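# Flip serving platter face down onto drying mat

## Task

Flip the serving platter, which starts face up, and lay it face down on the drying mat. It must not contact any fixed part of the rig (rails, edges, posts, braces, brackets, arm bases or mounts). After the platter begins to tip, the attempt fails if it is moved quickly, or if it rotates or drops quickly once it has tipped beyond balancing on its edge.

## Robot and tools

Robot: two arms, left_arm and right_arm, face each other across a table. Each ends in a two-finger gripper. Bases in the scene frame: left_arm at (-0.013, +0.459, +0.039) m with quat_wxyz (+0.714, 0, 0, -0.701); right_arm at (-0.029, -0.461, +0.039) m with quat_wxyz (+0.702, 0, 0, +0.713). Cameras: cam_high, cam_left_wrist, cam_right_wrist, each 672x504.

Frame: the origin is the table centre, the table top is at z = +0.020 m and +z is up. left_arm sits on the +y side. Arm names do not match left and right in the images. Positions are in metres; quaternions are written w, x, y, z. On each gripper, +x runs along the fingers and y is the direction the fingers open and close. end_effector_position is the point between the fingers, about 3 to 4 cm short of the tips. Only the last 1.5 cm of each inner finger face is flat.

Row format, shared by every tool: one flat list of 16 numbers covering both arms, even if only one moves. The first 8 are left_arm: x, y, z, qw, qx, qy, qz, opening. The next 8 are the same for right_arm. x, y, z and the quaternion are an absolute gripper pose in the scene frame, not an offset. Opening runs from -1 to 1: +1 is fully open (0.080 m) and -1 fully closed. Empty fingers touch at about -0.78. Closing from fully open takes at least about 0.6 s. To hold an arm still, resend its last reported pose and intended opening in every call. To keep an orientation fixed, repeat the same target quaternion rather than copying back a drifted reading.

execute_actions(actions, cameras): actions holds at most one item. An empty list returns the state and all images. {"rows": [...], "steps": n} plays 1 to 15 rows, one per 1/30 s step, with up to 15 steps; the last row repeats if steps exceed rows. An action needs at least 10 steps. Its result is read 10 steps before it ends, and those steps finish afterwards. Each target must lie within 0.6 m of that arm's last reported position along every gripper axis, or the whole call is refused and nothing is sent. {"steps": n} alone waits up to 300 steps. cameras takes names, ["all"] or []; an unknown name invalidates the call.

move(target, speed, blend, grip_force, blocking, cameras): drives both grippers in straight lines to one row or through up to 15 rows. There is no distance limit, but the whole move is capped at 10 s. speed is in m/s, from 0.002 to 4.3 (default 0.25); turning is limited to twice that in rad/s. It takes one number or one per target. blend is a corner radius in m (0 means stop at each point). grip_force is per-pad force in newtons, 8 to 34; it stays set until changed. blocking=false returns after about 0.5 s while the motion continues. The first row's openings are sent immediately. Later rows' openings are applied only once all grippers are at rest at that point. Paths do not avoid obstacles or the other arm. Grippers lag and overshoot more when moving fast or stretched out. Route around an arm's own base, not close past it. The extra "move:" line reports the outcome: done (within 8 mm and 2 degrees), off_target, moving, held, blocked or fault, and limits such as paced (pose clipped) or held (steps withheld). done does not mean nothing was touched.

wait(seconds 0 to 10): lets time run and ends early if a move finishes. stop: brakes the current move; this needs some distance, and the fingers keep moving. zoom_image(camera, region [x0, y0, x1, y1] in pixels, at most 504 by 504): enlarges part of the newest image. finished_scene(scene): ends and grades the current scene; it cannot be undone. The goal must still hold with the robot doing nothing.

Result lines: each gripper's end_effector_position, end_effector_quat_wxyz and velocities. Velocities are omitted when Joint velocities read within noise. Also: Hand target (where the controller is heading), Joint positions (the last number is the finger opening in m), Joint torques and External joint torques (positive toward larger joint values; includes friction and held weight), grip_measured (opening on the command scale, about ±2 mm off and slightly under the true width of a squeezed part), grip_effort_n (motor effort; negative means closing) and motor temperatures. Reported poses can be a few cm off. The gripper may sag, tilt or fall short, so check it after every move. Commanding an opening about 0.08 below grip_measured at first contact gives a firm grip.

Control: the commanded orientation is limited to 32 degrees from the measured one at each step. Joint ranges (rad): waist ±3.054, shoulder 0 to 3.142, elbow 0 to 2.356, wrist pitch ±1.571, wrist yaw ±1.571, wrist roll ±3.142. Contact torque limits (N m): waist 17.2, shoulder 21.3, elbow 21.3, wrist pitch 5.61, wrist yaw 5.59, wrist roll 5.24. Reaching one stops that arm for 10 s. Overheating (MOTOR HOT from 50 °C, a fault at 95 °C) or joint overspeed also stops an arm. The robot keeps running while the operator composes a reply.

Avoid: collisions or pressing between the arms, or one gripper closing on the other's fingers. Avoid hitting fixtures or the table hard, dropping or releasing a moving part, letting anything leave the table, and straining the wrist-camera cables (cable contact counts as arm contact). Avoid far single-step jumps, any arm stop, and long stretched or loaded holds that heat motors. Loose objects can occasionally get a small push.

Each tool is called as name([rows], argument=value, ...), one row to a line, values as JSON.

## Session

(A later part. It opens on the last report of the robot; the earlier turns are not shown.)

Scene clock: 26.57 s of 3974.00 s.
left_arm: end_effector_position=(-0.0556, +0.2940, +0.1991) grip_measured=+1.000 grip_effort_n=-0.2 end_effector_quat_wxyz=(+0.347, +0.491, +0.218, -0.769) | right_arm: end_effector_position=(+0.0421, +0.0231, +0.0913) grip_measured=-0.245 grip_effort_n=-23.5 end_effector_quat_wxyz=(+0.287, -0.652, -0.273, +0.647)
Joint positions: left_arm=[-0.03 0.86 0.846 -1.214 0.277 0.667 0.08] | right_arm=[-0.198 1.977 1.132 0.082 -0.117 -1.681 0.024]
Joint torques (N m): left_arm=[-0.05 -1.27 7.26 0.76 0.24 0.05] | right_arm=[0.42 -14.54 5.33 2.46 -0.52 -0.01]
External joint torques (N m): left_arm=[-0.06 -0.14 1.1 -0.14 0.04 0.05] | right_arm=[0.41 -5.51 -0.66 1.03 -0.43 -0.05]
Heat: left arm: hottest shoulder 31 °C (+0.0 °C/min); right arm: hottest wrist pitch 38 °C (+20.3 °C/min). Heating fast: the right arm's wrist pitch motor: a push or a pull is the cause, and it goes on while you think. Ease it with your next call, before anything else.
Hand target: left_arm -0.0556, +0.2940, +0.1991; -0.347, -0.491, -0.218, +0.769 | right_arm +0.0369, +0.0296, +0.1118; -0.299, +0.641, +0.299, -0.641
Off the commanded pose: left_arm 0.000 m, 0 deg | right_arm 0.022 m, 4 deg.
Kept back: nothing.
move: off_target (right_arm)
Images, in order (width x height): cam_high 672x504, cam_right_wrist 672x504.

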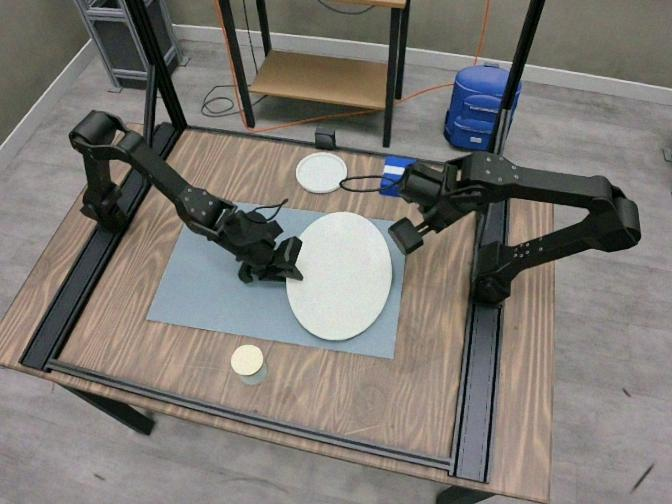

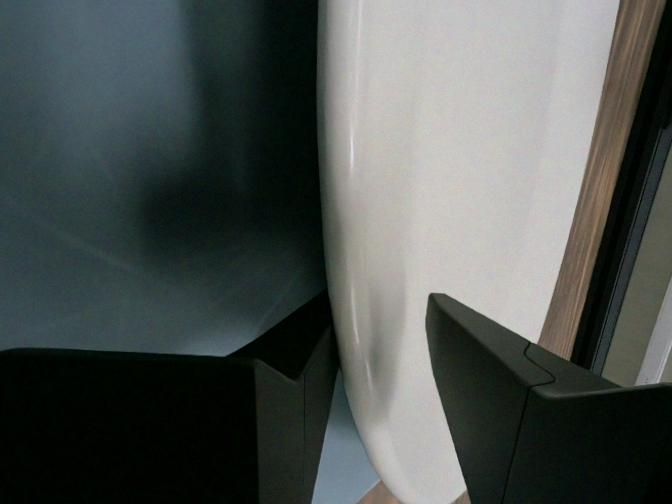

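move(target=[-0.0556,0.294,0.1991,0.347,0.491,0.218,-0.769,1,0.037,0.034,0.14,0.2988,-0.641,-0.2988,0.641,-0.35], cameras=["cam_high","cam_right_wrist"], speed=0.04)

zoom_image(camera="cam_high", region=[185, 170, 405, 350])

Scene clock: 27.93 s of 3974.00 s.
left_arm: end_effector_position=(-0.0556, +0.2940, +0.1991) grip_measured=+1.000 grip_effort_n=-0.2 end_effector_quat_wxyz=(+0.347, +0.491, +0.218, -0.769) | right_arm: end_effector_position=(+0.0394, +0.0220, +0.1108) grip_measured=-0.346 grip_effort_n=-21.6 end_effector_quat_wxyz=(+0.280, -0.652, -0.269, +0.652)
Joint positions: left_arm=[-0.03 0.86 0.846 -1.214 0.277 0.667 0.08] | right_arm=[-0.194 1.936 1.174 -0.019 -0.121 -1.682 0.019]
Joint torques (N m): left_arm=[-0.04 -1.26 7.26 0.76 0.24 0.05] | right_arm=[0.26 -14.49 8.38 1.84 -0.4 0.06]
External joint torques (N m): left_arm=[-0.03 -0.13 1.07 -0.14 0.04 0.05] | right_arm=[0.19 -5.47 2.17 0.42 -0.3 0.02]
Motor temperatures (°C): left_arm=[29 31 29 28 25 30] | right_arm=[27 37 34 38 30 26]
Heat: left arm: hottest shoulder 31 °C (+0.0 °C/min); right arm: hottest wrist pitch 38 °C (+19.3 °C/min). Heating fast: the right arm's wrist pitch motor: a push or a pull is the cause, and it goes on while you think. Ease it with your next call, before anything else.
Hand target: left_arm -0.0556, +0.2940, +0.1991; -0.347, -0.491, -0.218, +0.769 | right_arm +0.0369, +0.0329, +0.1399; -0.299, +0.641, +0.299, -0.641
Off the commanded pose: left_arm 0.000 m, 0 deg | right_arm 0.032 m, 4 deg.
Kept back: nothing.
move: off_target (right_arm)
Images, in order (width x height): cam_high 672x504, cam_right_wrist 672x504.

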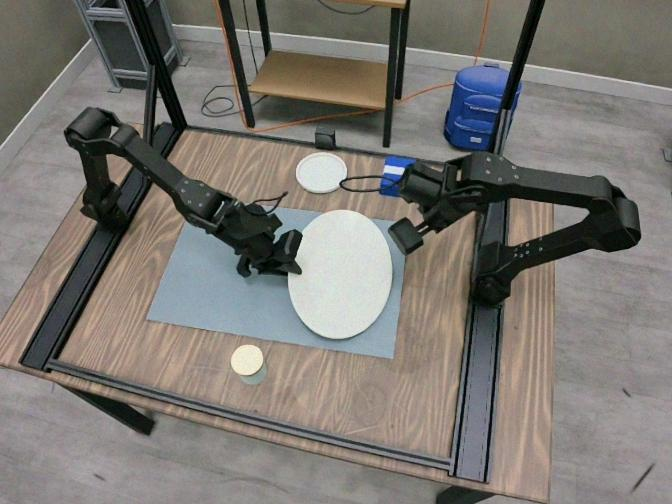

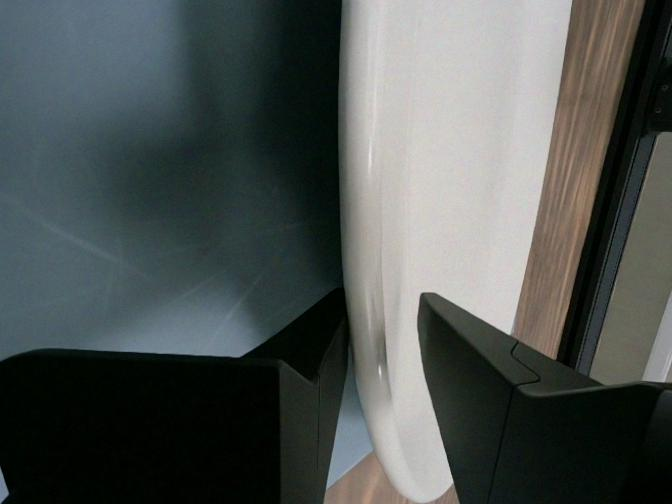

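Scaled by 2.291 from the camera's 672x504 image, which has a finer 960x720 frame.

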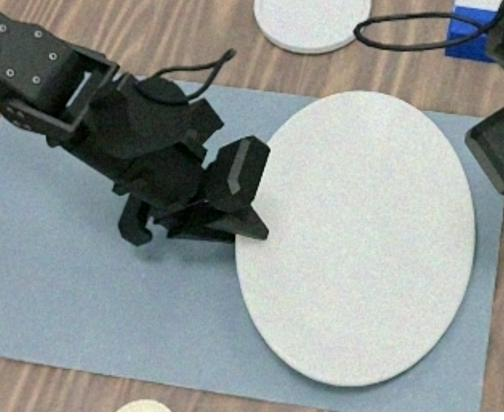

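move(target=[-0.0556,0.294,0.1991,0.347,0.491,0.218,-0.769,1,0.0394,0.03,0.127,0.2877,-0.6457,-0.2877,0.6457,-0.85], cameras=["cam_high","cam_right_wrist"], speed=0.03, grip_force=[34,20])

zoom_image(camera="cam_right_wrist", region=[250, 150, 536, 402])

Scene clock: 29.20 s of 3974.00 s.
left_arm: end_effector_position=(-0.0556, +0.2940, +0.1991) grip_measured=+1.000 grip_effort_n=-0.2 end_effector_quat_wxyz=(+0.347, +0.491, +0.218, -0.769) | right_arm: end_effector_position=(+0.0384, +0.0246, +0.1190) grip_measured=-0.568 grip_effort_n=-55.6 end_effector_quat_wxyz=(+0.281, -0.650, -0.281, +0.648)
Joint positions: left_arm=[-0.03 0.86 0.846 -1.214 0.277 0.667 0.08] | right_arm=[-0.192 1.925 1.182 -0.019 -0.126 -1.693 0.009]
Joint torques (N m): left_arm=[-0.06 -1.28 7.26 0.76 0.24 0.05] | right_arm=[-0.34 -10.8 7.01 1.3 -0.32 0.07]
External joint torques (N m): left_arm=[-0.05 -0.13 1.05 -0.15 0.04 0.05] | right_arm=[-0.37 -1.83 0.73 -0.13 -0.22 0.03]
Heat: left arm: hottest shoulder 31 °C (+0.0 °C/min); right arm: hottest wrist pitch 38 °C (+18.5 °C/min).
Hand target: left_arm -0.0556, +0.2940, +0.1991; -0.347, -0.491, -0.218, +0.769 | right_arm +0.0394, +0.0298, +0.1271; -0.288, +0.646, +0.288, -0.646
Off the commanded pose: left_arm 0.000 m, 0 deg | right_arm 0.010 m, 1 deg.
Kept back: nothing.
grip_force (N): 34, 20
move: off_target (right_arm)
Images, in order (width x height): cam_high 672x504, cam_right_wrist 672x504.

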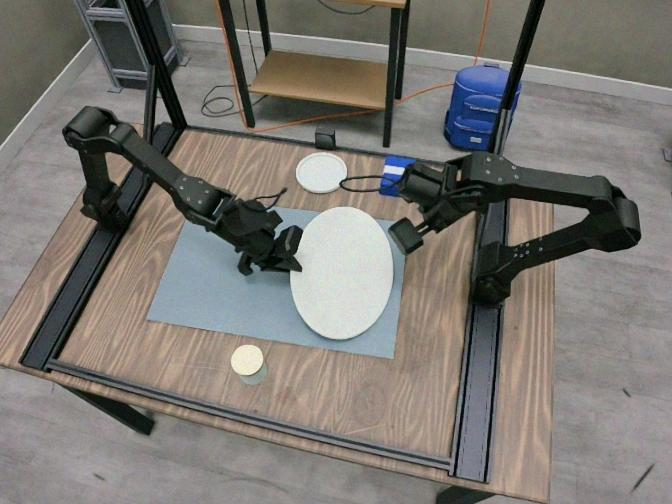

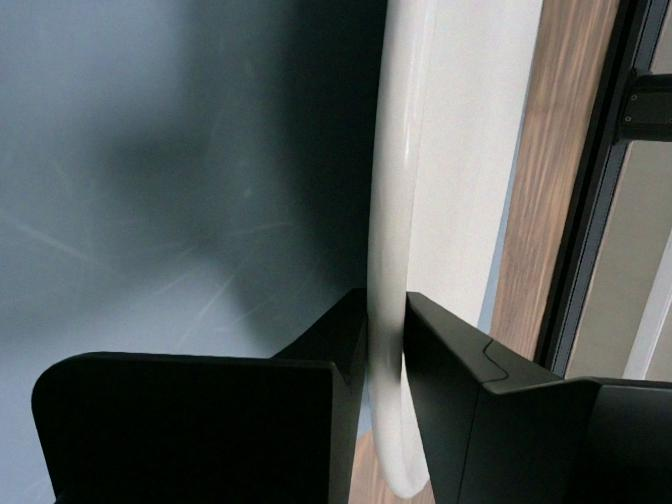

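Scaled by 1.762 from the camera's 672x504 image, which has a finer 960x720 frame.

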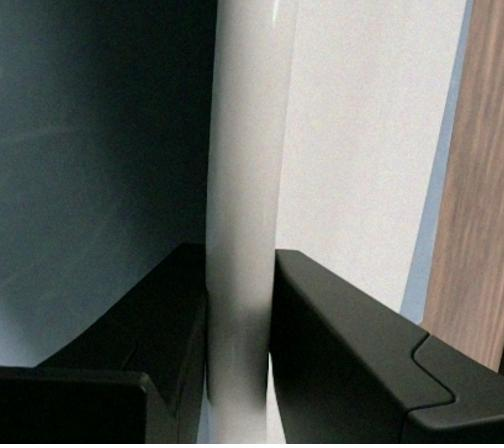

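move(target=[-0.0556,0.294,0.1991,0.347,0.491,0.218,-0.769,1,0.01,-0.16,0.155,0.262,-0.658,-0.264,0.655,-0.95], cameras=["cam_high","cam_right_wrist"], speed=0.055, grip_force=34)

zoom_image(camera="cam_high", region=[145, 150, 365, 330])

Scene clock: 33.90 s of 3974.00 s.
left_arm: end_effector_position=(-0.0556, +0.2940, +0.1991) grip_measured=+1.000 grip_effort_n=-0.2 end_effector_quat_wxyz=(+0.347, +0.491, +0.218, -0.769) | right_arm: end_effector_position=(+0.0105, -0.1600, +0.1458) grip_measured=-0.607 grip_effort_n=-83.5 end_effector_quat_wxyz=(+0.254, -0.662, -0.251, +0.659)
Joint positions: left_arm=[-0.03 0.86 0.846 -1.214 0.277 0.667 0.08] | right_arm=[-0.207 1.18 0.626 -0.296 -0.123 -1.712 0.008]
Joint torques (N m): left_arm=[-0.05 -1.27 7.27 0.76 0.24 0.05] | right_arm=[-0.16 -8.06 5.37 1.19 -0.29 -0.11]
External joint torques (N m): left_arm=[-0.05 -0.2 1.13 -0.13 0.04 0.05] | right_arm=[-0.19 -4.49 -1.16 -0.14 -0.18 -0.14]
Heat: left arm: hottest shoulder 31 °C (+0.0 °C/min); right arm: hottest shoulder 39 °C (+15.9 °C/min).
Hand target: left_arm -0.0556, +0.2940, +0.1991; -0.347, -0.491, -0.218, +0.769 | right_arm +0.0100, -0.1599, +0.1548; -0.262, +0.658, +0.264, -0.655
Off the commanded pose: left_arm 0.000 m, 0 deg | right_arm 0.009 m, 2 deg.
Kept back: nothing.
move: off_target (right_arm)
Images, in order (width x height): cam_high 672x504, cam_right_wrist 672x504.

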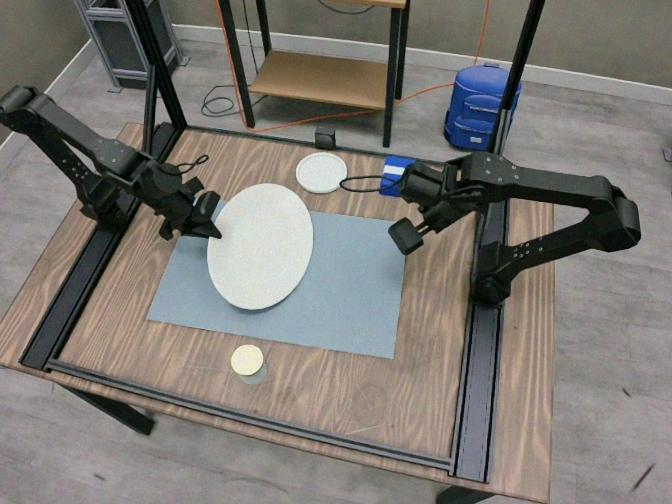

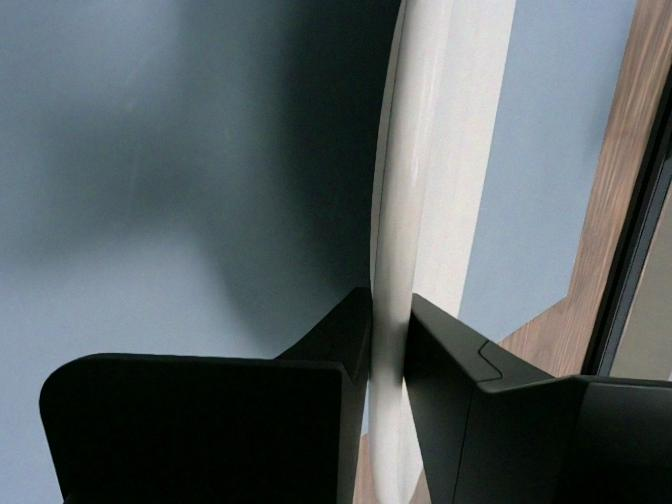

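Scaled by 2.291 from the camera's 672x504 image, which has a finer 960x720 frame.

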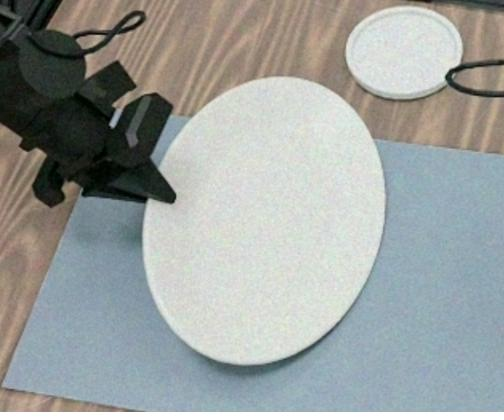

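move([
  [-0.0556,0.294,0.1991,0.347,0.491,0.218,-0.769,1,0.0,-0.13,0.21,0.153,-0.6903,-0.153,0.6903,-0.95],
  [-0.0556,0.294,0.1991,0.347,0.491,0.218,-0.769,1,-0.01,-0.12,0.27,0.0616,-0.7044,-0.0616,0.7044,-0.95],
], cameras=["cam_high","cam_right_wrist"], speed=0.05, blend=[0.02,0])

zoom_image(camera="cam_high", region=[145, 110, 365, 310])

Scene clock: 41.00 s of 3974.00 s.
left_arm: end_effector_position=(-0.0556, +0.2940, +0.1991) grip_measured=+1.000 grip_effort_n=-0.2 end_effector_quat_wxyz=(+0.347, +0.491, +0.218, -0.769) | right_arm: end_effector_position=(-0.0090, -0.1224, +0.2525) grip_measured=-0.612 grip_effort_n=-83.5 end_effector_quat_wxyz=(+0.044, -0.705, -0.043, +0.706)
Joint positions: left_arm=[-0.03 0.86 0.846 -1.214 0.277 0.667 0.08] | right_arm=[-0.079 1.759 1.788 -1.478 -0.009 -1.633 0.007]
Joint torques (N m): left_arm=[-0.05 -1.27 7.28 0.76 0.23 0.06] | right_arm=[0.24 -11.22 8.81 -0.17 -0.07 0.07]
External joint torques (N m): left_arm=[-0.06 -0.14 1.09 -0.14 0.04 0.06] | right_arm=[0.25 -4.04 3.07 -0.67 -0.01 0.07]
Heat: left arm: hottest shoulder 31 °C (+0.0 °C/min); right arm: hottest shoulder 39 °C (+13.2 °C/min).
Hand target: left_arm -0.0556, +0.2940, +0.1991; -0.347, -0.491, -0.218, +0.769 | right_arm -0.0101, -0.1205, +0.2698; -0.062, +0.704, +0.062, -0.704
Off the commanded pose: left_arm 0.000 m, 0 deg | right_arm 0.018 m, 3 deg.
Kept back: nothing.
move: off_target (right_arm)
Images, in order (width x height): cam_high 672x504, cam_right_wrist 672x504.

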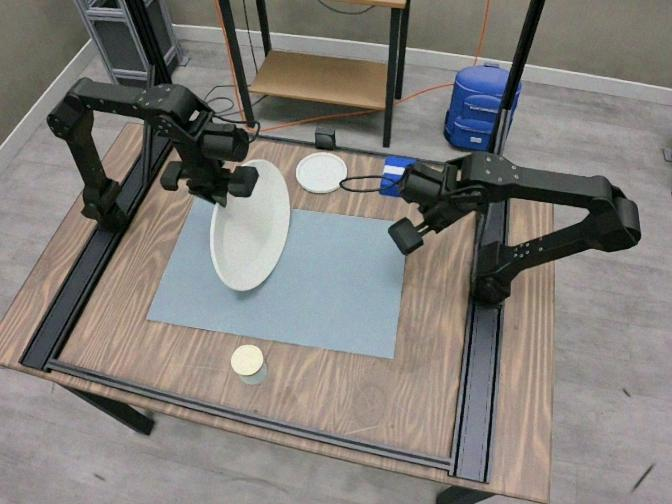

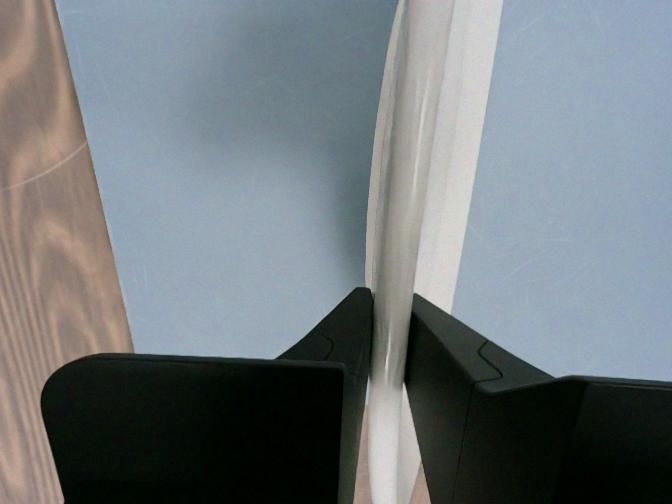

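Scaled by 2.291 from the camera's 672x504 image, which has a finer 960x720 frame.

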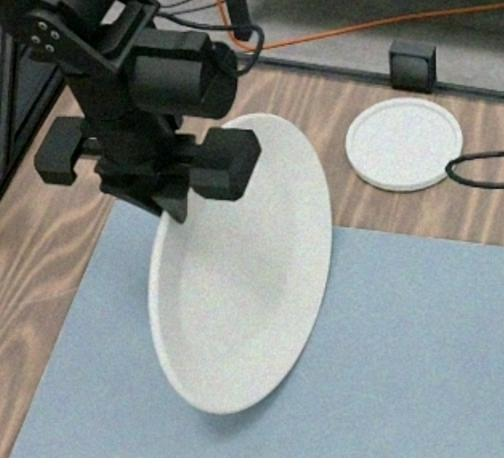

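move([
  [-0.0556,0.294,0.1991,0.347,0.491,0.218,-0.769,1,-0.02,-0.12,0.305,0.0616,-0.7044,-0.0616,0.7044,-0.95],
  [-0.0556,0.294,0.1991,0.347,0.491,0.218,-0.769,1,-0.025,-0.12,0.356,0.11,-0.6985,-0.11,0.6985,-0.95],
], cameras=["cam_high","cam_right_wrist"], speed=0.05, blend=[0.02,0])

zoom_image(camera="cam_high", region=[145, 110, 365, 310])

Scene clock: 44.00 s of 3974.00 s.
left_arm: end_effector_position=(-0.0556, +0.2940, +0.1991) grip_measured=+1.000 grip_effort_n=-0.2 end_effector_quat_wxyz=(+0.347, +0.491, +0.218, -0.769) | right_arm: end_effector_position=(-0.0231, -0.1137, +0.3176) grip_measured=-0.613 grip_effort_n=-83.5 end_effector_quat_wxyz=(+0.096, -0.702, -0.097, +0.699)
Joint positions: left_arm=[-0.03 0.86 0.846 -1.214 0.277 0.667 0.08] | right_arm=[-0.033 1.759 2.04 -1.578 -0.001 -1.588 0.007]
Joint torques (N m): left_arm=[-0.04 -1.27 7.26 0.75 0.24 0.05] | right_arm=[0.14 -16.28 10.58 0.5 -0.15 0.16]
External joint torques (N m): left_arm=[-0.06 -0.16 1.13 -0.13 0.05 0.05] | right_arm=[0.13 -9.31 5.12 -0.22 -0.1 0.14]
Heat: left arm: hottest shoulder 31 °C (+0.0 °C/min); right arm: hottest shoulder 40 °C (+13.6 °C/min).
Hand target: left_arm -0.0556, +0.2940, +0.1991; -0.347, -0.491, -0.218, +0.769 | right_arm -0.0249, -0.1220, +0.3540; -0.138, +0.694, +0.138, -0.693
Off the commanded pose: left_arm 0.000 m, 0 deg | right_arm 0.039 m, 2 deg.
joint sent to its limit (right arm) — joint 4 (wrist pitch), lower limit.
Kept back: nothing.
move: off_target (right_arm); blend cut to 0.0183 m at target 1
Images, in order (width x height): cam_high 672x504, cam_right_wrist 672x504.

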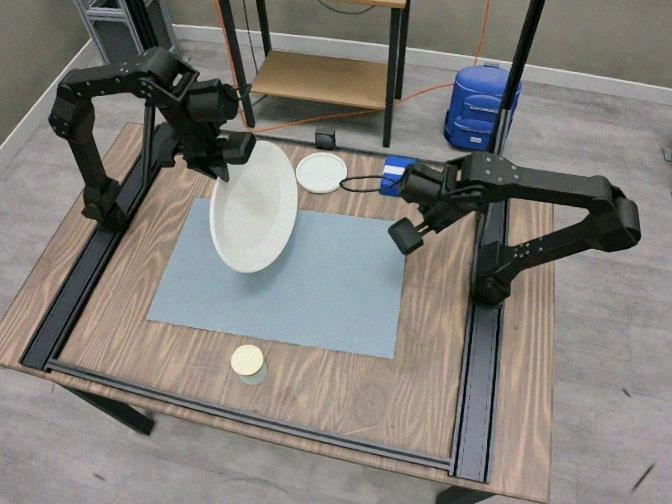

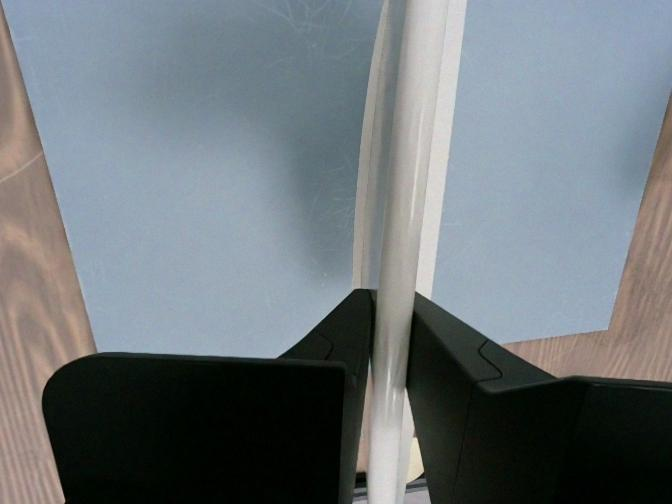

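Scaled by 2.291 from the camera's 672x504 image, which has a finer 960x720 frame.

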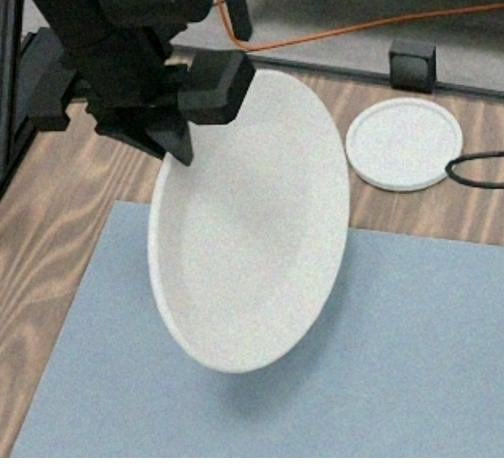

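move(target=[-0.0556,0.294,0.1991,0.347,0.491,0.218,-0.769,1,-0.025,-0.12,0.36,0.572,-0.4156,0.4156,0.572,-0.95], speed=0.09)

move(target=[-0.0556,0.294,0.1991,0.347,0.491,0.218,-0.769,1,-0.025,-0.12,0.36,0.6984,0.1106,0.6984,0.1106,-0.95], speed=0.085, cameras=["cam_high","cam_right_wrist"])

Scene clock: 55.70 s of 3974.00 s.
left_arm: end_effector_position=(-0.0556, +0.2940, +0.1991) grip_measured=+1.000 grip_effort_n=-0.2 end_effector_quat_wxyz=(+0.347, +0.491, +0.218, -0.769) | right_arm: end_effector_position=(-0.0260, -0.1137, +0.3229) grip_measured=-0.613 grip_effort_n=-83.5 end_effector_quat_wxyz=(+0.566, -0.423, +0.421, +0.569)
Joint positions: left_arm=[-0.03 0.86 0.846 -1.214 0.277 0.667 0.08] | right_arm=[-0.026 1.753 2.053 -1.578 -0.004 -0.015 0.007]
Joint torques (N m): left_arm=[-0.05 -1.27 7.25 0.76 0.24 0.05] | right_arm=[-0.35 -15.56 10.44 0.56 0.07 0.06]
External joint torques (N m): left_arm=[-0.04 -0.15 1.07 -0.14 0.04 0.05] | right_arm=[-0.36 -8.62 4.93 -0.28 0.08 0.06]
Motor temperatures (°C): left_arm=[29 31 30 28 25 30] | right_arm=[27 45 42 33 30 26]
Heat: left arm: hottest shoulder 31 °C (+0.0 °C/min); right arm: hottest shoulder 45 °C (+16.2 °C/min).
Hand target: left_arm -0.0556, +0.2940, +0.1991; -0.347, -0.491, -0.218, +0.769 | right_arm -0.0251, -0.1219, +0.3582; +0.591, -0.389, +0.388, +0.591
Off the commanded pose: left_arm 0.000 m, 0 deg | right_arm 0.038 m, 1 deg.
joint sent to its limit (right arm) — joint 4 (wrist pitch), lower limit.
Kept back: nothing.
move: off_target (right_arm)

Scene clock: 65.23 s of 3974.00 s.
left_arm: end_effector_position=(-0.0556, +0.2940, +0.1991) grip_measured=+1.000 grip_effort_n=-0.2 end_effector_quat_wxyz=(+0.347, +0.491, +0.218, -0.769) | right_arm: end_effector_position=(-0.0251, -0.1140, +0.3252) grip_measured=-0.613 grip_effort_n=-83.5 end_effector_quat_wxyz=(+0.702, +0.103, +0.697, +0.109)
Joint positions: left_arm=[-0.03 0.86 0.846 -1.214 0.277 0.667 0.08] | right_arm=[-0.026 1.75 2.057 -1.578 0.003 1.552 0.007]
Joint torques (N m): left_arm=[-0.04 -1.27 7.27 0.75 0.23 0.05] | right_arm=[-0.59 -15.16 10.34 0.47 -0.16 0.09]
External joint torques (N m): left_arm=[-0.03 -0.17 1.14 -0.13 0.03 0.05] | right_arm=[-0.6 -8.41 4.94 -0.33 -0.21 0.1]
Heat: left arm: hottest shoulder 30 °C (-1.0 °C/min); right arm: hottest shoulder 48 °C (+18.2 °C/min).
Hand target: left_arm -0.0556, +0.2940, +0.1991; -0.347, -0.491, -0.218, +0.769 | right_arm -0.0251, -0.1217, +0.3583; +0.693, +0.143, +0.692, +0.144
Off the commanded pose: left_arm 0.000 m, 0 deg | right_arm 0.035 m, 1 deg.
joint sent to its limit (right arm) — joint 4 (wrist pitch), lower limit.
Kept back: nothing.
move: off_target (right_arm)
Images, in order (width x height): cam_high 672x504, cam_right_wrist 672x504.

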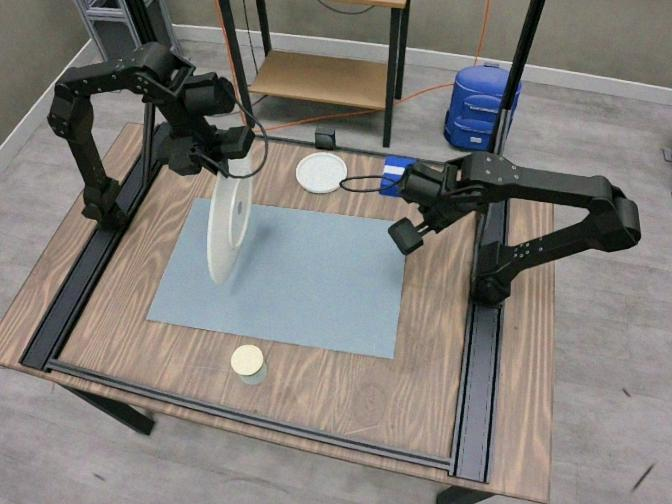

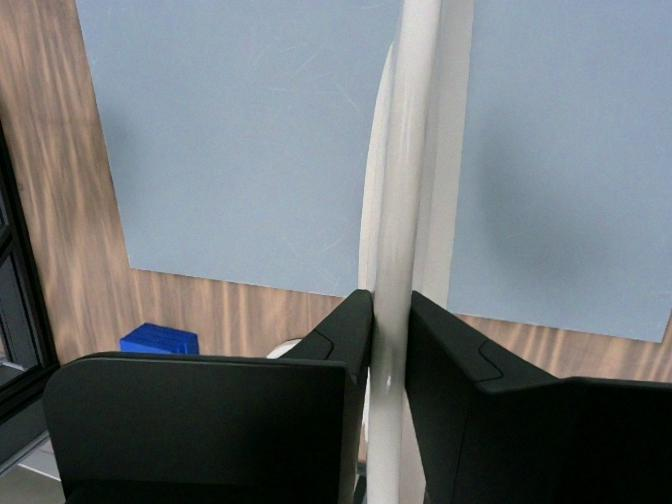

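move(target=[-0.0556,0.294,0.1991,0.347,0.491,0.218,-0.769,1,-0.027,0.0,0.335,0.6533,0.2706,0.6533,0.2706,-0.95], speed=0.06)

move(target=[-0.0556,0.294,0.1991,0.347,0.491,0.218,-0.769,1,-0.028,-0.012,0.25,0.597,0.379,0.597,0.379,-0.95], speed=0.06, cameras=["cam_high","cam_right_wrist"])

Scene clock: 69.23 s of 3974.00 s.
left_arm: end_effector_position=(-0.0556, +0.2940, +0.1991) grip_measured=+1.000 grip_effort_n=-0.2 end_effector_quat_wxyz=(+0.347, +0.491, +0.218, -0.769) | right_arm: end_effector_position=(-0.0242, -0.0035, +0.2964) grip_measured=-0.613 grip_effort_n=-83.5 end_effector_quat_wxyz=(+0.671, +0.231, +0.665, +0.230)
Joint positions: left_arm=[-0.03 0.86 0.846 -1.214 0.277 0.667 0.08] | right_arm=[-0.026 1.799 1.834 -0.94 0.002 1.562 0.007]
Joint torques (N m): left_arm=[-0.03 -1.27 7.26 0.76 0.24 0.06] | right_arm=[0.28 -15.76 8.7 3.72 -0.18 0.16]
External joint torques (N m): left_arm=[-0.03 -0.13 1.09 -0.12 0.04 0.05] | right_arm=[0.26 -7.41 2.14 2.43 -0.22 0.19]
Heat: left arm: hottest shoulder 30 °C (-1.0 °C/min); right arm: hottest shoulder 49 °C (+18.2 °C/min).
Hand target: left_arm -0.0556, +0.2940, +0.1991; -0.347, -0.491, -0.218, +0.769 | right_arm -0.0269, -0.0022, +0.3348; +0.653, +0.270, +0.653, +0.271
Off the commanded pose: left_arm 0.000 m, 0 deg | right_arm 0.039 m, 7 deg.
Kept back: nothing.
move: off_target (right_arm)

Scene clock: 72.40 s of 3974.00 s.
left_arm: end_effector_position=(-0.0556, +0.2940, +0.1991) grip_measured=+1.000 grip_effort_n=-0.2 end_effector_quat_wxyz=(+0.347, +0.491, +0.218, -0.769) | right_arm: end_effector_position=(-0.0337, -0.0165, +0.2269) grip_measured=-0.613 grip_effort_n=-83.5 end_effector_quat_wxyz=(+0.606, +0.350, +0.616, +0.362) end_effector_velocity=(+0.002, -0.001, -0.004) end_effector_angular_velocity=(+0.012, +0.003, -0.012)
Joint positions: left_arm=[-0.03 0.86 0.846 -1.214 0.277 0.667 0.08] | right_arm=[-0.011 1.543 1.013 0.014 -0.017 1.567 0.007]
Joint velocities: left_arm=[within noise] | right_arm=[-0.002 -0.002 -0.027 0.037 0.007 0.007 0]
Joint torques (N m): left_arm=[-0.04 -1.25 7.26 0.75 0.23 0.05] | right_arm=[-0.58 -10.91 7.16 3.83 0.48 0.03]
External joint torques (N m): left_arm=[-0.03 -0.13 1.1 -0.13 0.03 0.05] | right_arm=[-0.6 -4.32 0.29 2.23 0.47 0.08]
Motor temperatures (°C): left_arm=[29 30 31 28 25 30] | right_arm=[27 50 44 37 30 26]
Heat: left arm: hottest elbow 31 °C (+4.0 °C/min); right arm: hottest shoulder 50 °C (+19.2 °C/min). Fold the right arm in close to its base, or ease its load, before you think long.
Hand target: left_arm -0.0556, +0.2940, +0.1991; -0.347, -0.491, -0.218, +0.769 | right_arm -0.0280, -0.0129, +0.2499; +0.597, +0.379, +0.597, +0.379
Off the commanded pose: left_arm 0.000 m, 0 deg | right_arm 0.024 m, 5 deg.
MOTOR HOT: joint 2 (shoulder) of the right arm reports 50 °C; the controller stops that arm at 95 °C. To cool a motor, set the load down, stop pushing, or move to a pose that needs little force.
Kept back: nothing.
move: off_target (right_arm)
Images, in order (width x height): cam_high 672x504, cam_right_wrist 672x504.

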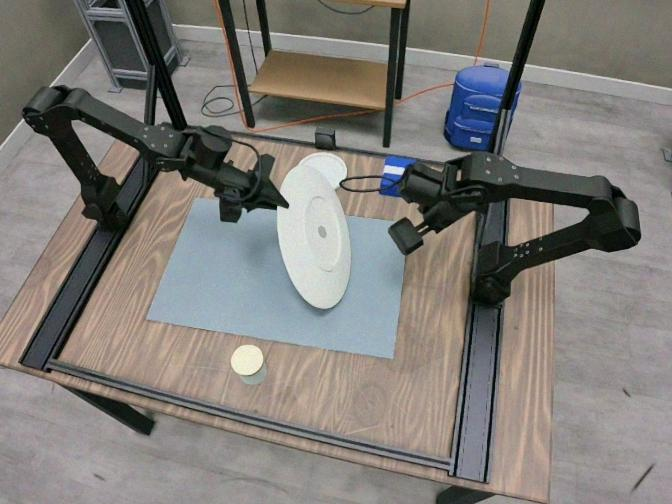

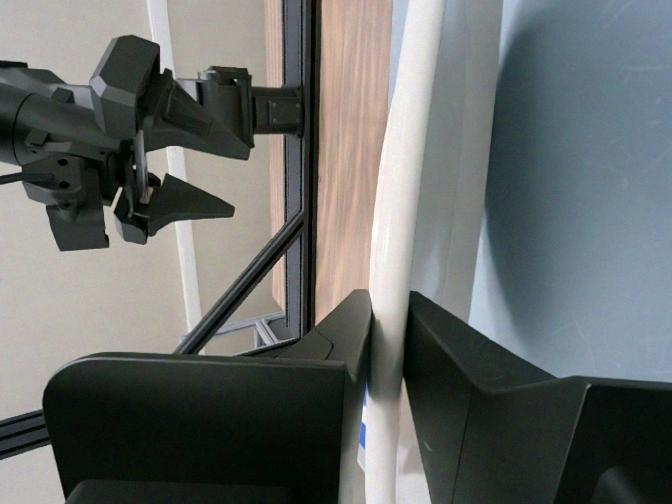

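move(target=[-0.0556,0.294,0.1991,0.347,0.491,0.218,-0.769,1,-0.028,-0.045,0.18,0.5417,0.4545,0.5417,0.4545,-0.95], speed=0.05)

move(target=[-0.0556,0.294,0.1991,0.347,0.491,0.218,-0.769,1,-0.028,-0.072,0.136,0.5,0.5,0.5,0.5,-0.95], speed=0.04, cameras=["cam_high","cam_right_wrist"])

Scene clock: 75.93 s of 3974.00 s.
left_arm: end_effector_position=(-0.0556, +0.2940, +0.1991) grip_measured=+1.000 grip_effort_n=-0.2 end_effector_quat_wxyz=(+0.347, +0.491, +0.218, -0.769) | right_arm: end_effector_position=(-0.0335, -0.0506, +0.1653) grip_measured=-0.611 grip_effort_n=-83.5 end_effector_quat_wxyz=(+0.549, +0.434, +0.558, +0.446)
Joint positions: left_arm=[-0.03 0.86 0.846 -1.214 0.277 0.667 0.08] | right_arm=[-0.01 1.623 0.519 0.877 -0.015 1.567 0.007]
Joint torques (N m): left_arm=[-0.03 -1.27 7.27 0.76 0.24 0.05] | right_arm=[-0.88 -7.42 5.96 3.35 0.4 0]
External joint torques (N m): left_arm=[-0.03 -0.13 1.1 -0.13 0.04 0.05] | right_arm=[-0.92 -1.73 0.68 1.64 0.4 0.05]
Heat: left arm: hottest elbow 31 °C (+3.0 °C/min); right arm: hottest shoulder 49 °C (+17.0 °C/min), its wrist pitch heating fast: 41 °C (+45.3 °C/min). Heating fast: the right arm's wrist pitch motor: a push or a pull is the cause, and it goes on while you think. Ease it with your next call, before anything else.
Hand target: left_arm -0.0556, +0.2940, +0.1991; -0.347, -0.491, -0.218, +0.769 | right_arm -0.0280, -0.0455, +0.1800; +0.542, +0.454, +0.542, +0.454
Off the commanded pose: left_arm 0.000 m, 0 deg | right_arm 0.017 m, 3 deg.
MOTOR HOT: still on. Joint 2 (shoulder) of the right arm reports 49 °C.
Kept back: nothing.
move: off_target (right_arm)

Scene clock: 78.37 s of 3974.00 s.
left_arm: end_effector_position=(-0.0556, +0.2940, +0.1991) grip_measured=+1.000 grip_effort_n=-0.2 end_effector_quat_wxyz=(+0.347, +0.491, +0.218, -0.769) | right_arm: end_effector_position=(-0.0331, -0.0731, +0.1232) grip_measured=-0.611 grip_effort_n=-83.5 end_effector_quat_wxyz=(+0.515, +0.474, +0.523, +0.486)
Joint positions: left_arm=[-0.03 0.86 0.846 -1.214 0.277 0.667 0.08] | right_arm=[-0.011 1.957 0.348 1.531 -0.015 1.567 0.007]
Joint torques (N m): left_arm=[-0.04 -1.27 7.27 0.76 0.24 0.05] | right_arm=[-0.7 -8.79 2.21 3.43 0.35 0.05]
External joint torques (N m): left_arm=[-0.03 -0.1 1.07 -0.14 0.04 0.05] | right_arm=[-0.73 -2.96 -0.68 1.7 0.36 0.1]
Motor temperatures (°C): left_arm=[29 30 31 28 25 30] | right_arm=[27 49 43 42 30 26]
Heat: left arm: hottest elbow 31 °C (+3.0 °C/min); right arm: hottest shoulder 49 °C (+17.2 °C/min), its wrist pitch heating fast: 42 °C (+52.8 °C/min). Heating fast: the right arm's wrist pitch motor: a push or a pull is the cause, and it goes on while you think. Ease it with your next call, before anything else.
Hand target: left_arm -0.0556, +0.2940, +0.1991; -0.347, -0.491, -0.218, +0.769 | right_arm -0.0281, -0.0720, +0.1362; +0.507, +0.492, +0.507, +0.493
Off the commanded pose: left_arm 0.000 m, 0 deg | right_arm 0.014 m, 5 deg.
MOTOR HOT: still on. Joint 2 (shoulder) of the right arm reports 49 °C.
joint sent to its limit (right arm) — joint 4 (wrist pitch), upper limit.
Kept back: nothing.
move: off_target (right_arm)
Images, in order (width x height): cam_high 672x504, cam_right_wrist 672x504.

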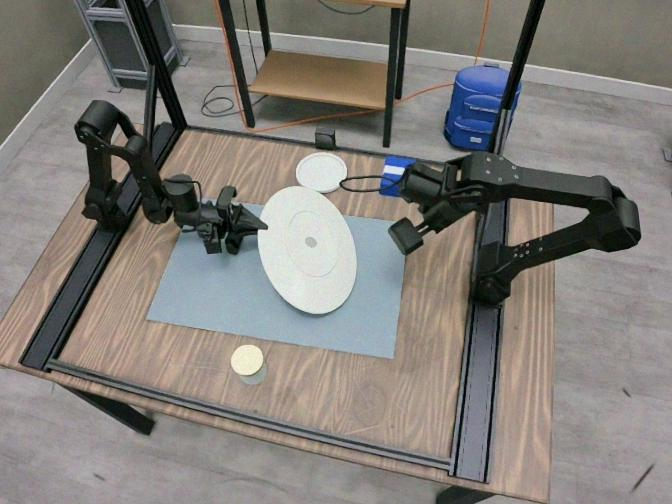

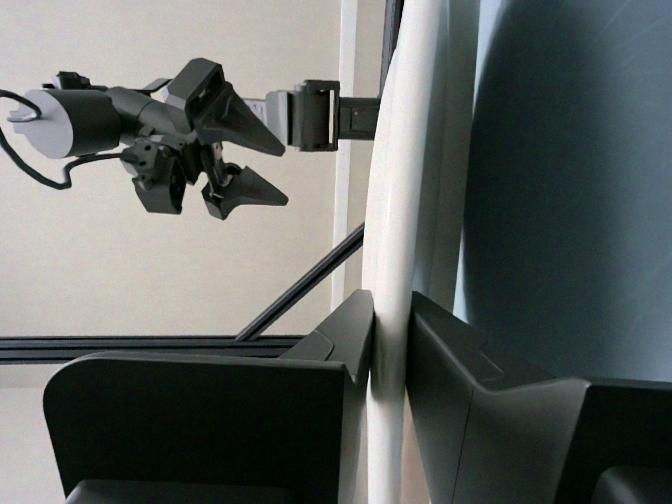

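move(target=[-0.0556,0.294,0.1991,0.347,0.491,0.218,-0.769,1,-0.018,-0.074,0.134,0.511,0.487,0.511,0.487,-0.95], speed=0.03)

move(target=[-0.0556,0.294,0.1991,0.347,0.491,0.218,-0.769,1,-0.018,-0.074,0.134,0.511,0.487,0.511,0.487,-0.53], speed=0.03, cameras=["cam_high","cam_right_wrist"])

Scene clock: 79.60 s of 3974.00 s.
left_arm: end_effector_position=(-0.0556, +0.2940, +0.1991) grip_measured=+1.000 grip_effort_n=-0.2 end_effector_quat_wxyz=(+0.347, +0.491, +0.218, -0.769) | right_arm: end_effector_position=(-0.0241, -0.0748, +0.1189) grip_measured=-0.611 grip_effort_n=-83.5 end_effector_quat_wxyz=(+0.518, +0.471, +0.528, +0.480)
Joint positions: left_arm=[-0.03 0.86 0.846 -1.214 0.277 0.667 0.08] | right_arm=[-0.049 1.957 0.343 1.518 -0.053 1.567 0.007]
Joint torques (N m): left_arm=[-0.04 -1.28 7.25 0.76 0.24 0.05] | right_arm=[-1.05 -10.76 2 2.63 0.22 0]
External joint torques (N m): left_arm=[-0.04 -0.13 1.1 -0.12 0.04 0.05] | right_arm=[-1.05 -4.96 -0.88 0.91 0.22 0.05]
Heat: left arm: hottest elbow 31 °C (+3.0 °C/min); right arm: hottest shoulder 48 °C (+15.1 °C/min), its wrist pitch heating fast: 42 °C (+46.6 °C/min). Heating fast: the right arm's wrist pitch motor: a push or a pull is the cause, and it goes on while you think. Ease it with your next call, before anything else.
Hand target: left_arm -0.0556, +0.2940, +0.1991; -0.347, -0.491, -0.218, +0.769 | right_arm -0.0181, -0.0740, +0.1337; +0.512, +0.488, +0.512, +0.488
Off the commanded pose: left_arm 0.000 m, 0 deg | right_arm 0.016 m, 3 deg.
MOTOR HOT: still on. Joint 2 (shoulder) of the right arm reports 48 °C.
Kept back: nothing.
move: off_target (right_arm)

Scene clock: 80.30 s of 3974.00 s.
left_arm: end_effector_position=(-0.0556, +0.2940, +0.1991) grip_measured=+1.000 grip_effort_n=-0.2 end_effector_quat_wxyz=(+0.347, +0.491, +0.218, -0.769) | right_arm: end_effector_position=(-0.0204, -0.0763, +0.1157) grip_measured=-0.532 grip_effort_n=7.7 end_effector_quat_wxyz=(+0.524, +0.470, +0.529, +0.474)
Joint positions: left_arm=[-0.03 0.86 0.846 -1.214 0.277 0.667 0.08] | right_arm=[-0.058 1.957 0.339 1.509 -0.052 1.567 0.011]
Joint torques (N m): left_arm=[-0.04 -1.26 7.25 0.76 0.24 0.05] | right_arm=[-0.45 -10.58 2.52 3.22 0.17 -0.03]
External joint torques (N m): left_arm=[-0.04 -0.12 1.1 -0.12 0.04 0.05] | right_arm=[-0.46 -4.76 -0.36 1.48 0.17 0.02]
Heat: left arm: hottest elbow 31 °C (+3.0 °C/min); right arm: hottest shoulder 48 °C (+15.2 °C/min), its wrist pitch heating fast: 42 °C (+42.5 °C/min). Heating fast: the right arm's wrist pitch motor: a push or a pull is the cause, and it goes on while you think. Ease it with your next call, before anything else.
Hand target: left_arm -0.0556, +0.2940, +0.1991; -0.347, -0.491, -0.218, +0.769 | right_arm -0.0180, -0.0742, +0.1337; +0.512, +0.488, +0.512, +0.488
Off the commanded pose: left_arm 0.000 m, 0 deg | right_arm 0.019 m, 4 deg.
MOTOR HOT: still on. Joint 2 (shoulder) of the right arm reports 48 °C.
Kept back: nothing.
move: off_target (right_arm)
Images, in order (width x height): cam_high 672x504, cam_right_wrist 672x504.

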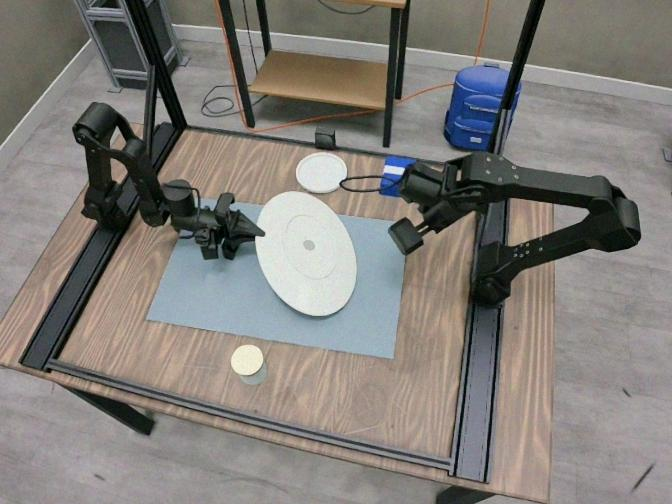

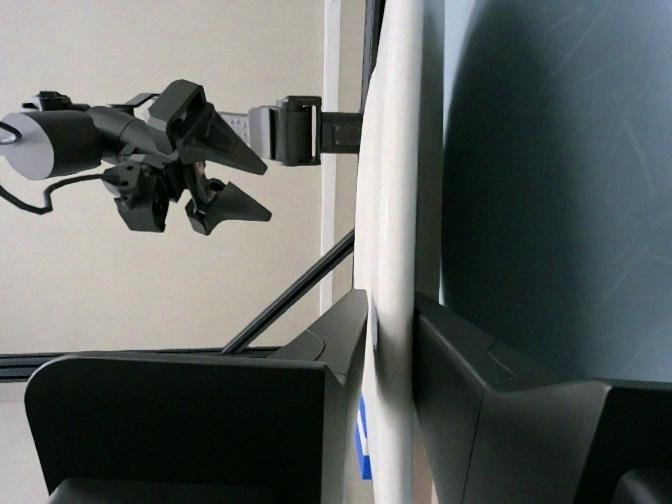

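move(target=[-0.0556,0.294,0.1991,0.347,0.491,0.218,-0.769,1,-0.020,-0.080,0.112,0.5417,0.4545,0.5417,0.4545,-0.45], speed=0.03)

move(target=[-0.0556,0.294,0.1991,0.347,0.491,0.218,-0.769,1,-0.020,-0.083,0.100,0.583,0.400,0.583,0.400,-0.15], speed=0.03, cameras=["cam_high","cam_right_wrist"])

Scene clock: 83.07 s of 3974.00 s.
left_arm: end_effector_position=(-0.0556, +0.2940, +0.1991) grip_measured=+1.000 grip_effort_n=-0.2 end_effector_quat_wxyz=(+0.347, +0.491, +0.218, -0.769) | right_arm: end_effector_position=(-0.0202, -0.0790, +0.1089) grip_measured=-0.452 grip_effort_n=8.1 end_effector_quat_wxyz=(+0.542, +0.451, +0.544, +0.454)
Joint positions: left_arm=[-0.03 0.86 0.846 -1.214 0.277 0.667 0.08] | right_arm=[-0.057 1.898 0.337 1.379 -0.046 1.562 0.015]
Joint torques (N m): left_arm=[-0.03 -1.26 7.26 0.75 0.24 0.05] | right_arm=[0.23 -8.3 1.69 1.48 0.26 -0.02]
External joint torques (N m): left_arm=[-0.04 -0.14 1.08 -0.15 0.04 0.05] | right_arm=[0.24 -2.62 -1.49 -0.27 0.25 0.03]
Heat: left arm: hottest elbow 31 °C (+3.0 °C/min); right arm: hottest shoulder 48 °C (+14.2 °C/min). Fold the right arm in close to its base, or ease its load, before you think long.
Hand target: left_arm -0.0556, +0.2940, +0.1991; -0.347, -0.491, -0.218, +0.769 | right_arm -0.0200, -0.0800, +0.1119; +0.542, +0.455, +0.542, +0.455
Off the commanded pose: left_arm 0.000 m, 0 deg | right_arm 0.003 m, 0 deg.
MOTOR HOT: still on. Joint 2 (shoulder) of the right arm reports 48 °C.
Kept back: nothing.
move: done

Scene clock: 86.53 s of 3974.00 s.
left_arm: end_effector_position=(-0.0556, +0.2940, +0.1991) grip_measured=+1.000 grip_effort_n=-0.2 end_effector_quat_wxyz=(+0.347, +0.491, +0.218, -0.769) | right_arm: end_effector_position=(-0.0198, -0.0821, +0.0971) grip_measured=-0.152 grip_effort_n=8.1 end_effector_quat_wxyz=(+0.583, +0.397, +0.585, +0.399)
Joint positions: left_arm=[-0.03 0.86 0.846 -1.214 0.277 0.667 0.08] | right_arm=[-0.056 1.738 0.386 0.978 -0.041 1.555 0.028]
Joint torques (N m): left_arm=[-0.05 -1.27 7.26 0.76 0.24 0.05] | right_arm=[0.16 -8.35 2.79 1.26 0.22 0.07]
External joint torques (N m): left_arm=[-0.04 -0.12 1.09 -0.13 0.03 0.05] | right_arm=[0.13 -2.88 -1.36 -0.43 0.22 0.11]
Heat: left arm: hottest elbow 31 °C (+3.0 °C/min); right arm: hottest shoulder 47 °C (+11.1 °C/min).
Hand target: left_arm -0.0556, +0.2940, +0.1991; -0.347, -0.491, -0.218, +0.769 | right_arm -0.0200, -0.0830, +0.1000; +0.583, +0.400, +0.583, +0.400
Off the commanded pose: left_arm 0.000 m, 0 deg | right_arm 0.003 m, 0 deg.
MOTOR HOT: cleared for the motors of the right arm.
Kept back: nothing.
move: done
Images, in order (width x height): cam_high 672x504, cam_right_wrist 672x504.

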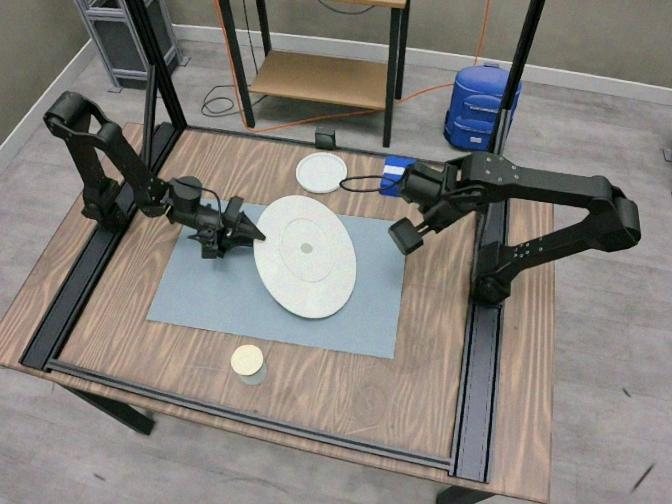

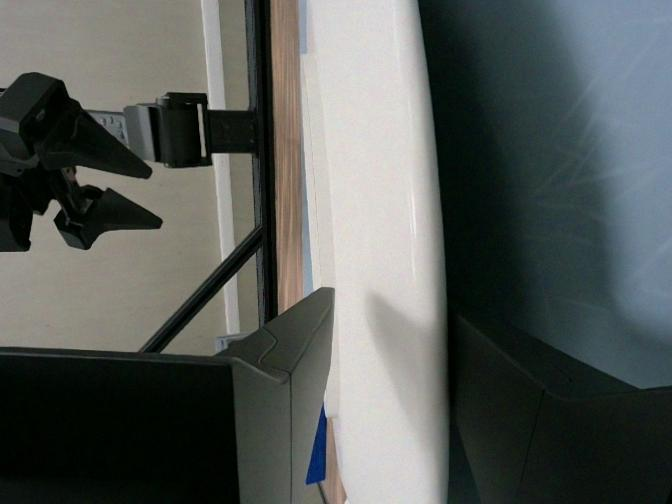

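move(target=[-0.0556,0.294,0.1991,0.347,0.491,0.218,-0.769,1,-0.020,-0.085,0.084,0.606,0.3643,0.606,0.3643,-0.15], speed=0.03)

move(target=[-0.0556,0.294,0.1991,0.347,0.491,0.218,-0.769,1,-0.020,-0.096,0.087,0.606,0.3643,0.606,0.3643,0.05], speed=0.02)

move(target=[-0.0556,0.294,0.1991,0.347,0.491,0.218,-0.769,1,-0.020,-0.096,0.078,0.63,0.321,0.63,0.321,0.05], speed=0.02, cameras=["cam_high","cam_right_wrist"])

Scene clock: 90.00 s of 3974.00 s.
left_arm: end_effector_position=(-0.0556, +0.2940, +0.1991) grip_measured=+1.000 grip_effort_n=-0.2 end_effector_quat_wxyz=(+0.347, +0.491, +0.218, -0.769) | right_arm: end_effector_position=(-0.0200, -0.0817, +0.0893) grip_measured=-0.152 grip_effort_n=7.2 end_effector_quat_wxyz=(+0.601, +0.369, +0.603, +0.373)
Joint positions: left_arm=[-0.03 0.86 0.846 -1.214 0.277 0.667 0.08] | right_arm=[-0.056 1.705 0.431 0.806 -0.041 1.549 0.028]
Joint torques (N m): left_arm=[-0.04 -1.27 7.26 0.76 0.24 0.05] | right_arm=[0.19 -6.38 2.86 0.67 0.27 0.1]
External joint torques (N m): left_arm=[-0.03 -0.14 1.09 -0.14 0.04 0.05] | right_arm=[0.18 -0.81 -1.66 -0.99 0.27 0.15]
Motor temperatures (°C): left_arm=[28 30 31 28 25 30] | right_arm=[27 46 38 40 30 26]
Heat: left arm: hottest elbow 31 °C (+2.0 °C/min); right arm: hottest shoulder 46 °C (+8.0 °C/min).
Hand target: left_arm -0.0556, +0.2940, +0.1991; -0.347, -0.491, -0.218, +0.769 | right_arm -0.0200, -0.0850, +0.0841; +0.606, +0.364, +0.606, +0.364
Off the commanded pose: left_arm 0.000 m, 0 deg | right_arm 0.006 m, 1 deg.
Kept back: nothing.
move: done

Scene clock: 90.83 s of 3974.00 s.
left_arm: end_effector_position=(-0.0556, +0.2940, +0.1991) grip_measured=+1.000 grip_effort_n=-0.2 end_effector_quat_wxyz=(+0.347, +0.491, +0.218, -0.769) | right_arm: end_effector_position=(-0.0202, -0.0905, +0.0891) grip_measured=+0.048 grip_effort_n=8.6 end_effector_quat_wxyz=(+0.604, +0.365, +0.605, +0.369)
Joint positions: left_arm=[-0.03 0.86 0.846 -1.214 0.277 0.667 0.08] | right_arm=[-0.055 1.669 0.404 0.786 -0.039 1.549 0.037]
Joint torques (N m): left_arm=[-0.04 -1.27 7.28 0.75 0.24 0.05] | right_arm=[-0.09 -7.85 1.87 1.22 0.2 0.1]
External joint torques (N m): left_arm=[-0.03 -0.15 1.12 -0.13 0.04 0.05] | right_arm=[-0.09 -2.53 -2.7 -0.43 0.19 0.15]
Heat: left arm: hottest elbow 31 °C (+2.0 °C/min); right arm: hottest shoulder 46 °C (+8.0 °C/min).
Hand target: left_arm -0.0556, +0.2940, +0.1991; -0.347, -0.491, -0.218, +0.769 | right_arm -0.0199, -0.0959, +0.0868; +0.606, +0.364, +0.606, +0.364
Off the commanded pose: left_arm 0.000 m, 0 deg | right_arm 0.006 m, 1 deg.
Kept back: nothing.
move: done

Scene clock: 94.57 s of 3974.00 s.
left_arm: end_effector_position=(-0.0556, +0.2940, +0.1991) grip_measured=+1.000 grip_effort_n=-0.2 end_effector_quat_wxyz=(+0.347, +0.491, +0.218, -0.769) | right_arm: end_effector_position=(-0.0198, -0.0950, +0.0769) grip_measured=+0.048 grip_effort_n=7.7 end_effector_quat_wxyz=(+0.629, +0.320, +0.631, +0.322)
Joint positions: left_arm=[-0.03 0.86 0.846 -1.214 0.277 0.667 0.08] | right_arm=[-0.055 1.635 0.473 0.533 -0.035 1.547 0.037]
Joint torques (N m): left_arm=[-0.04 -1.25 7.26 0.75 0.24 0.06] | right_arm=[0.33 -7.66 3.84 0.93 0.19 0.01]
External joint torques (N m): left_arm=[-0.04 -0.13 1.1 -0.14 0.03 0.05] | right_arm=[0.32 -2.2 -1.14 -0.65 0.18 0.05]
Heat: left arm: hottest elbow 31 °C (+2.0 °C/min); right arm: hottest shoulder 45 °C (+6.0 °C/min).
Hand target: left_arm -0.0556, +0.2940, +0.1991; -0.347, -0.491, -0.218, +0.769 | right_arm -0.0199, -0.0960, +0.0780; +0.630, +0.321, +0.630, +0.321
Off the commanded pose: left_arm 0.000 m, 0 deg | right_arm 0.002 m, 0 deg.
Kept back: nothing.
move: done
Images, in order (width x height): cam_high 672x504, cam_right_wrist 672x504.

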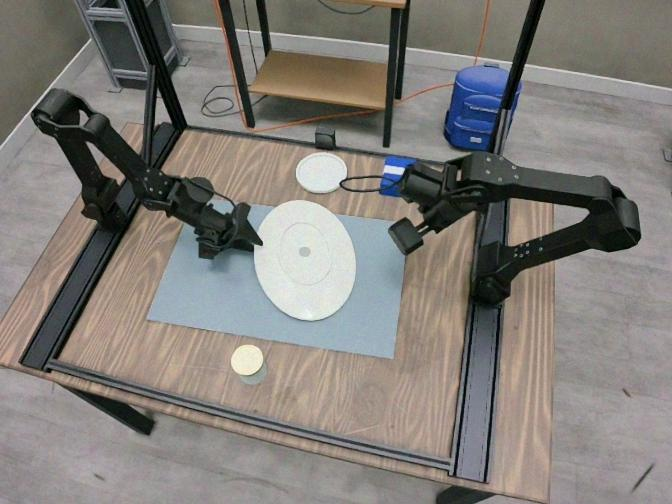

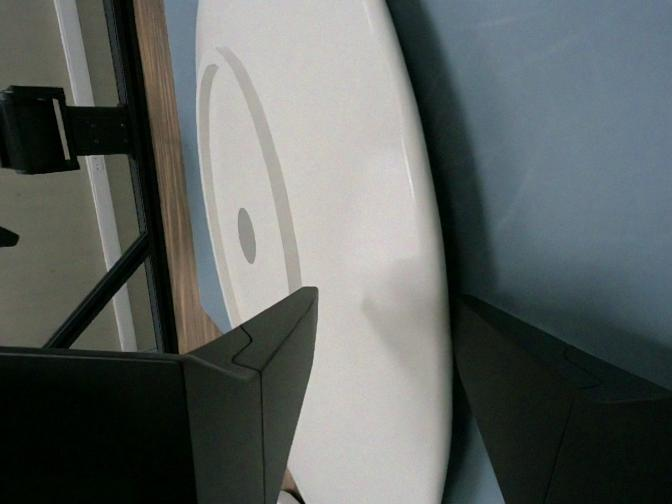

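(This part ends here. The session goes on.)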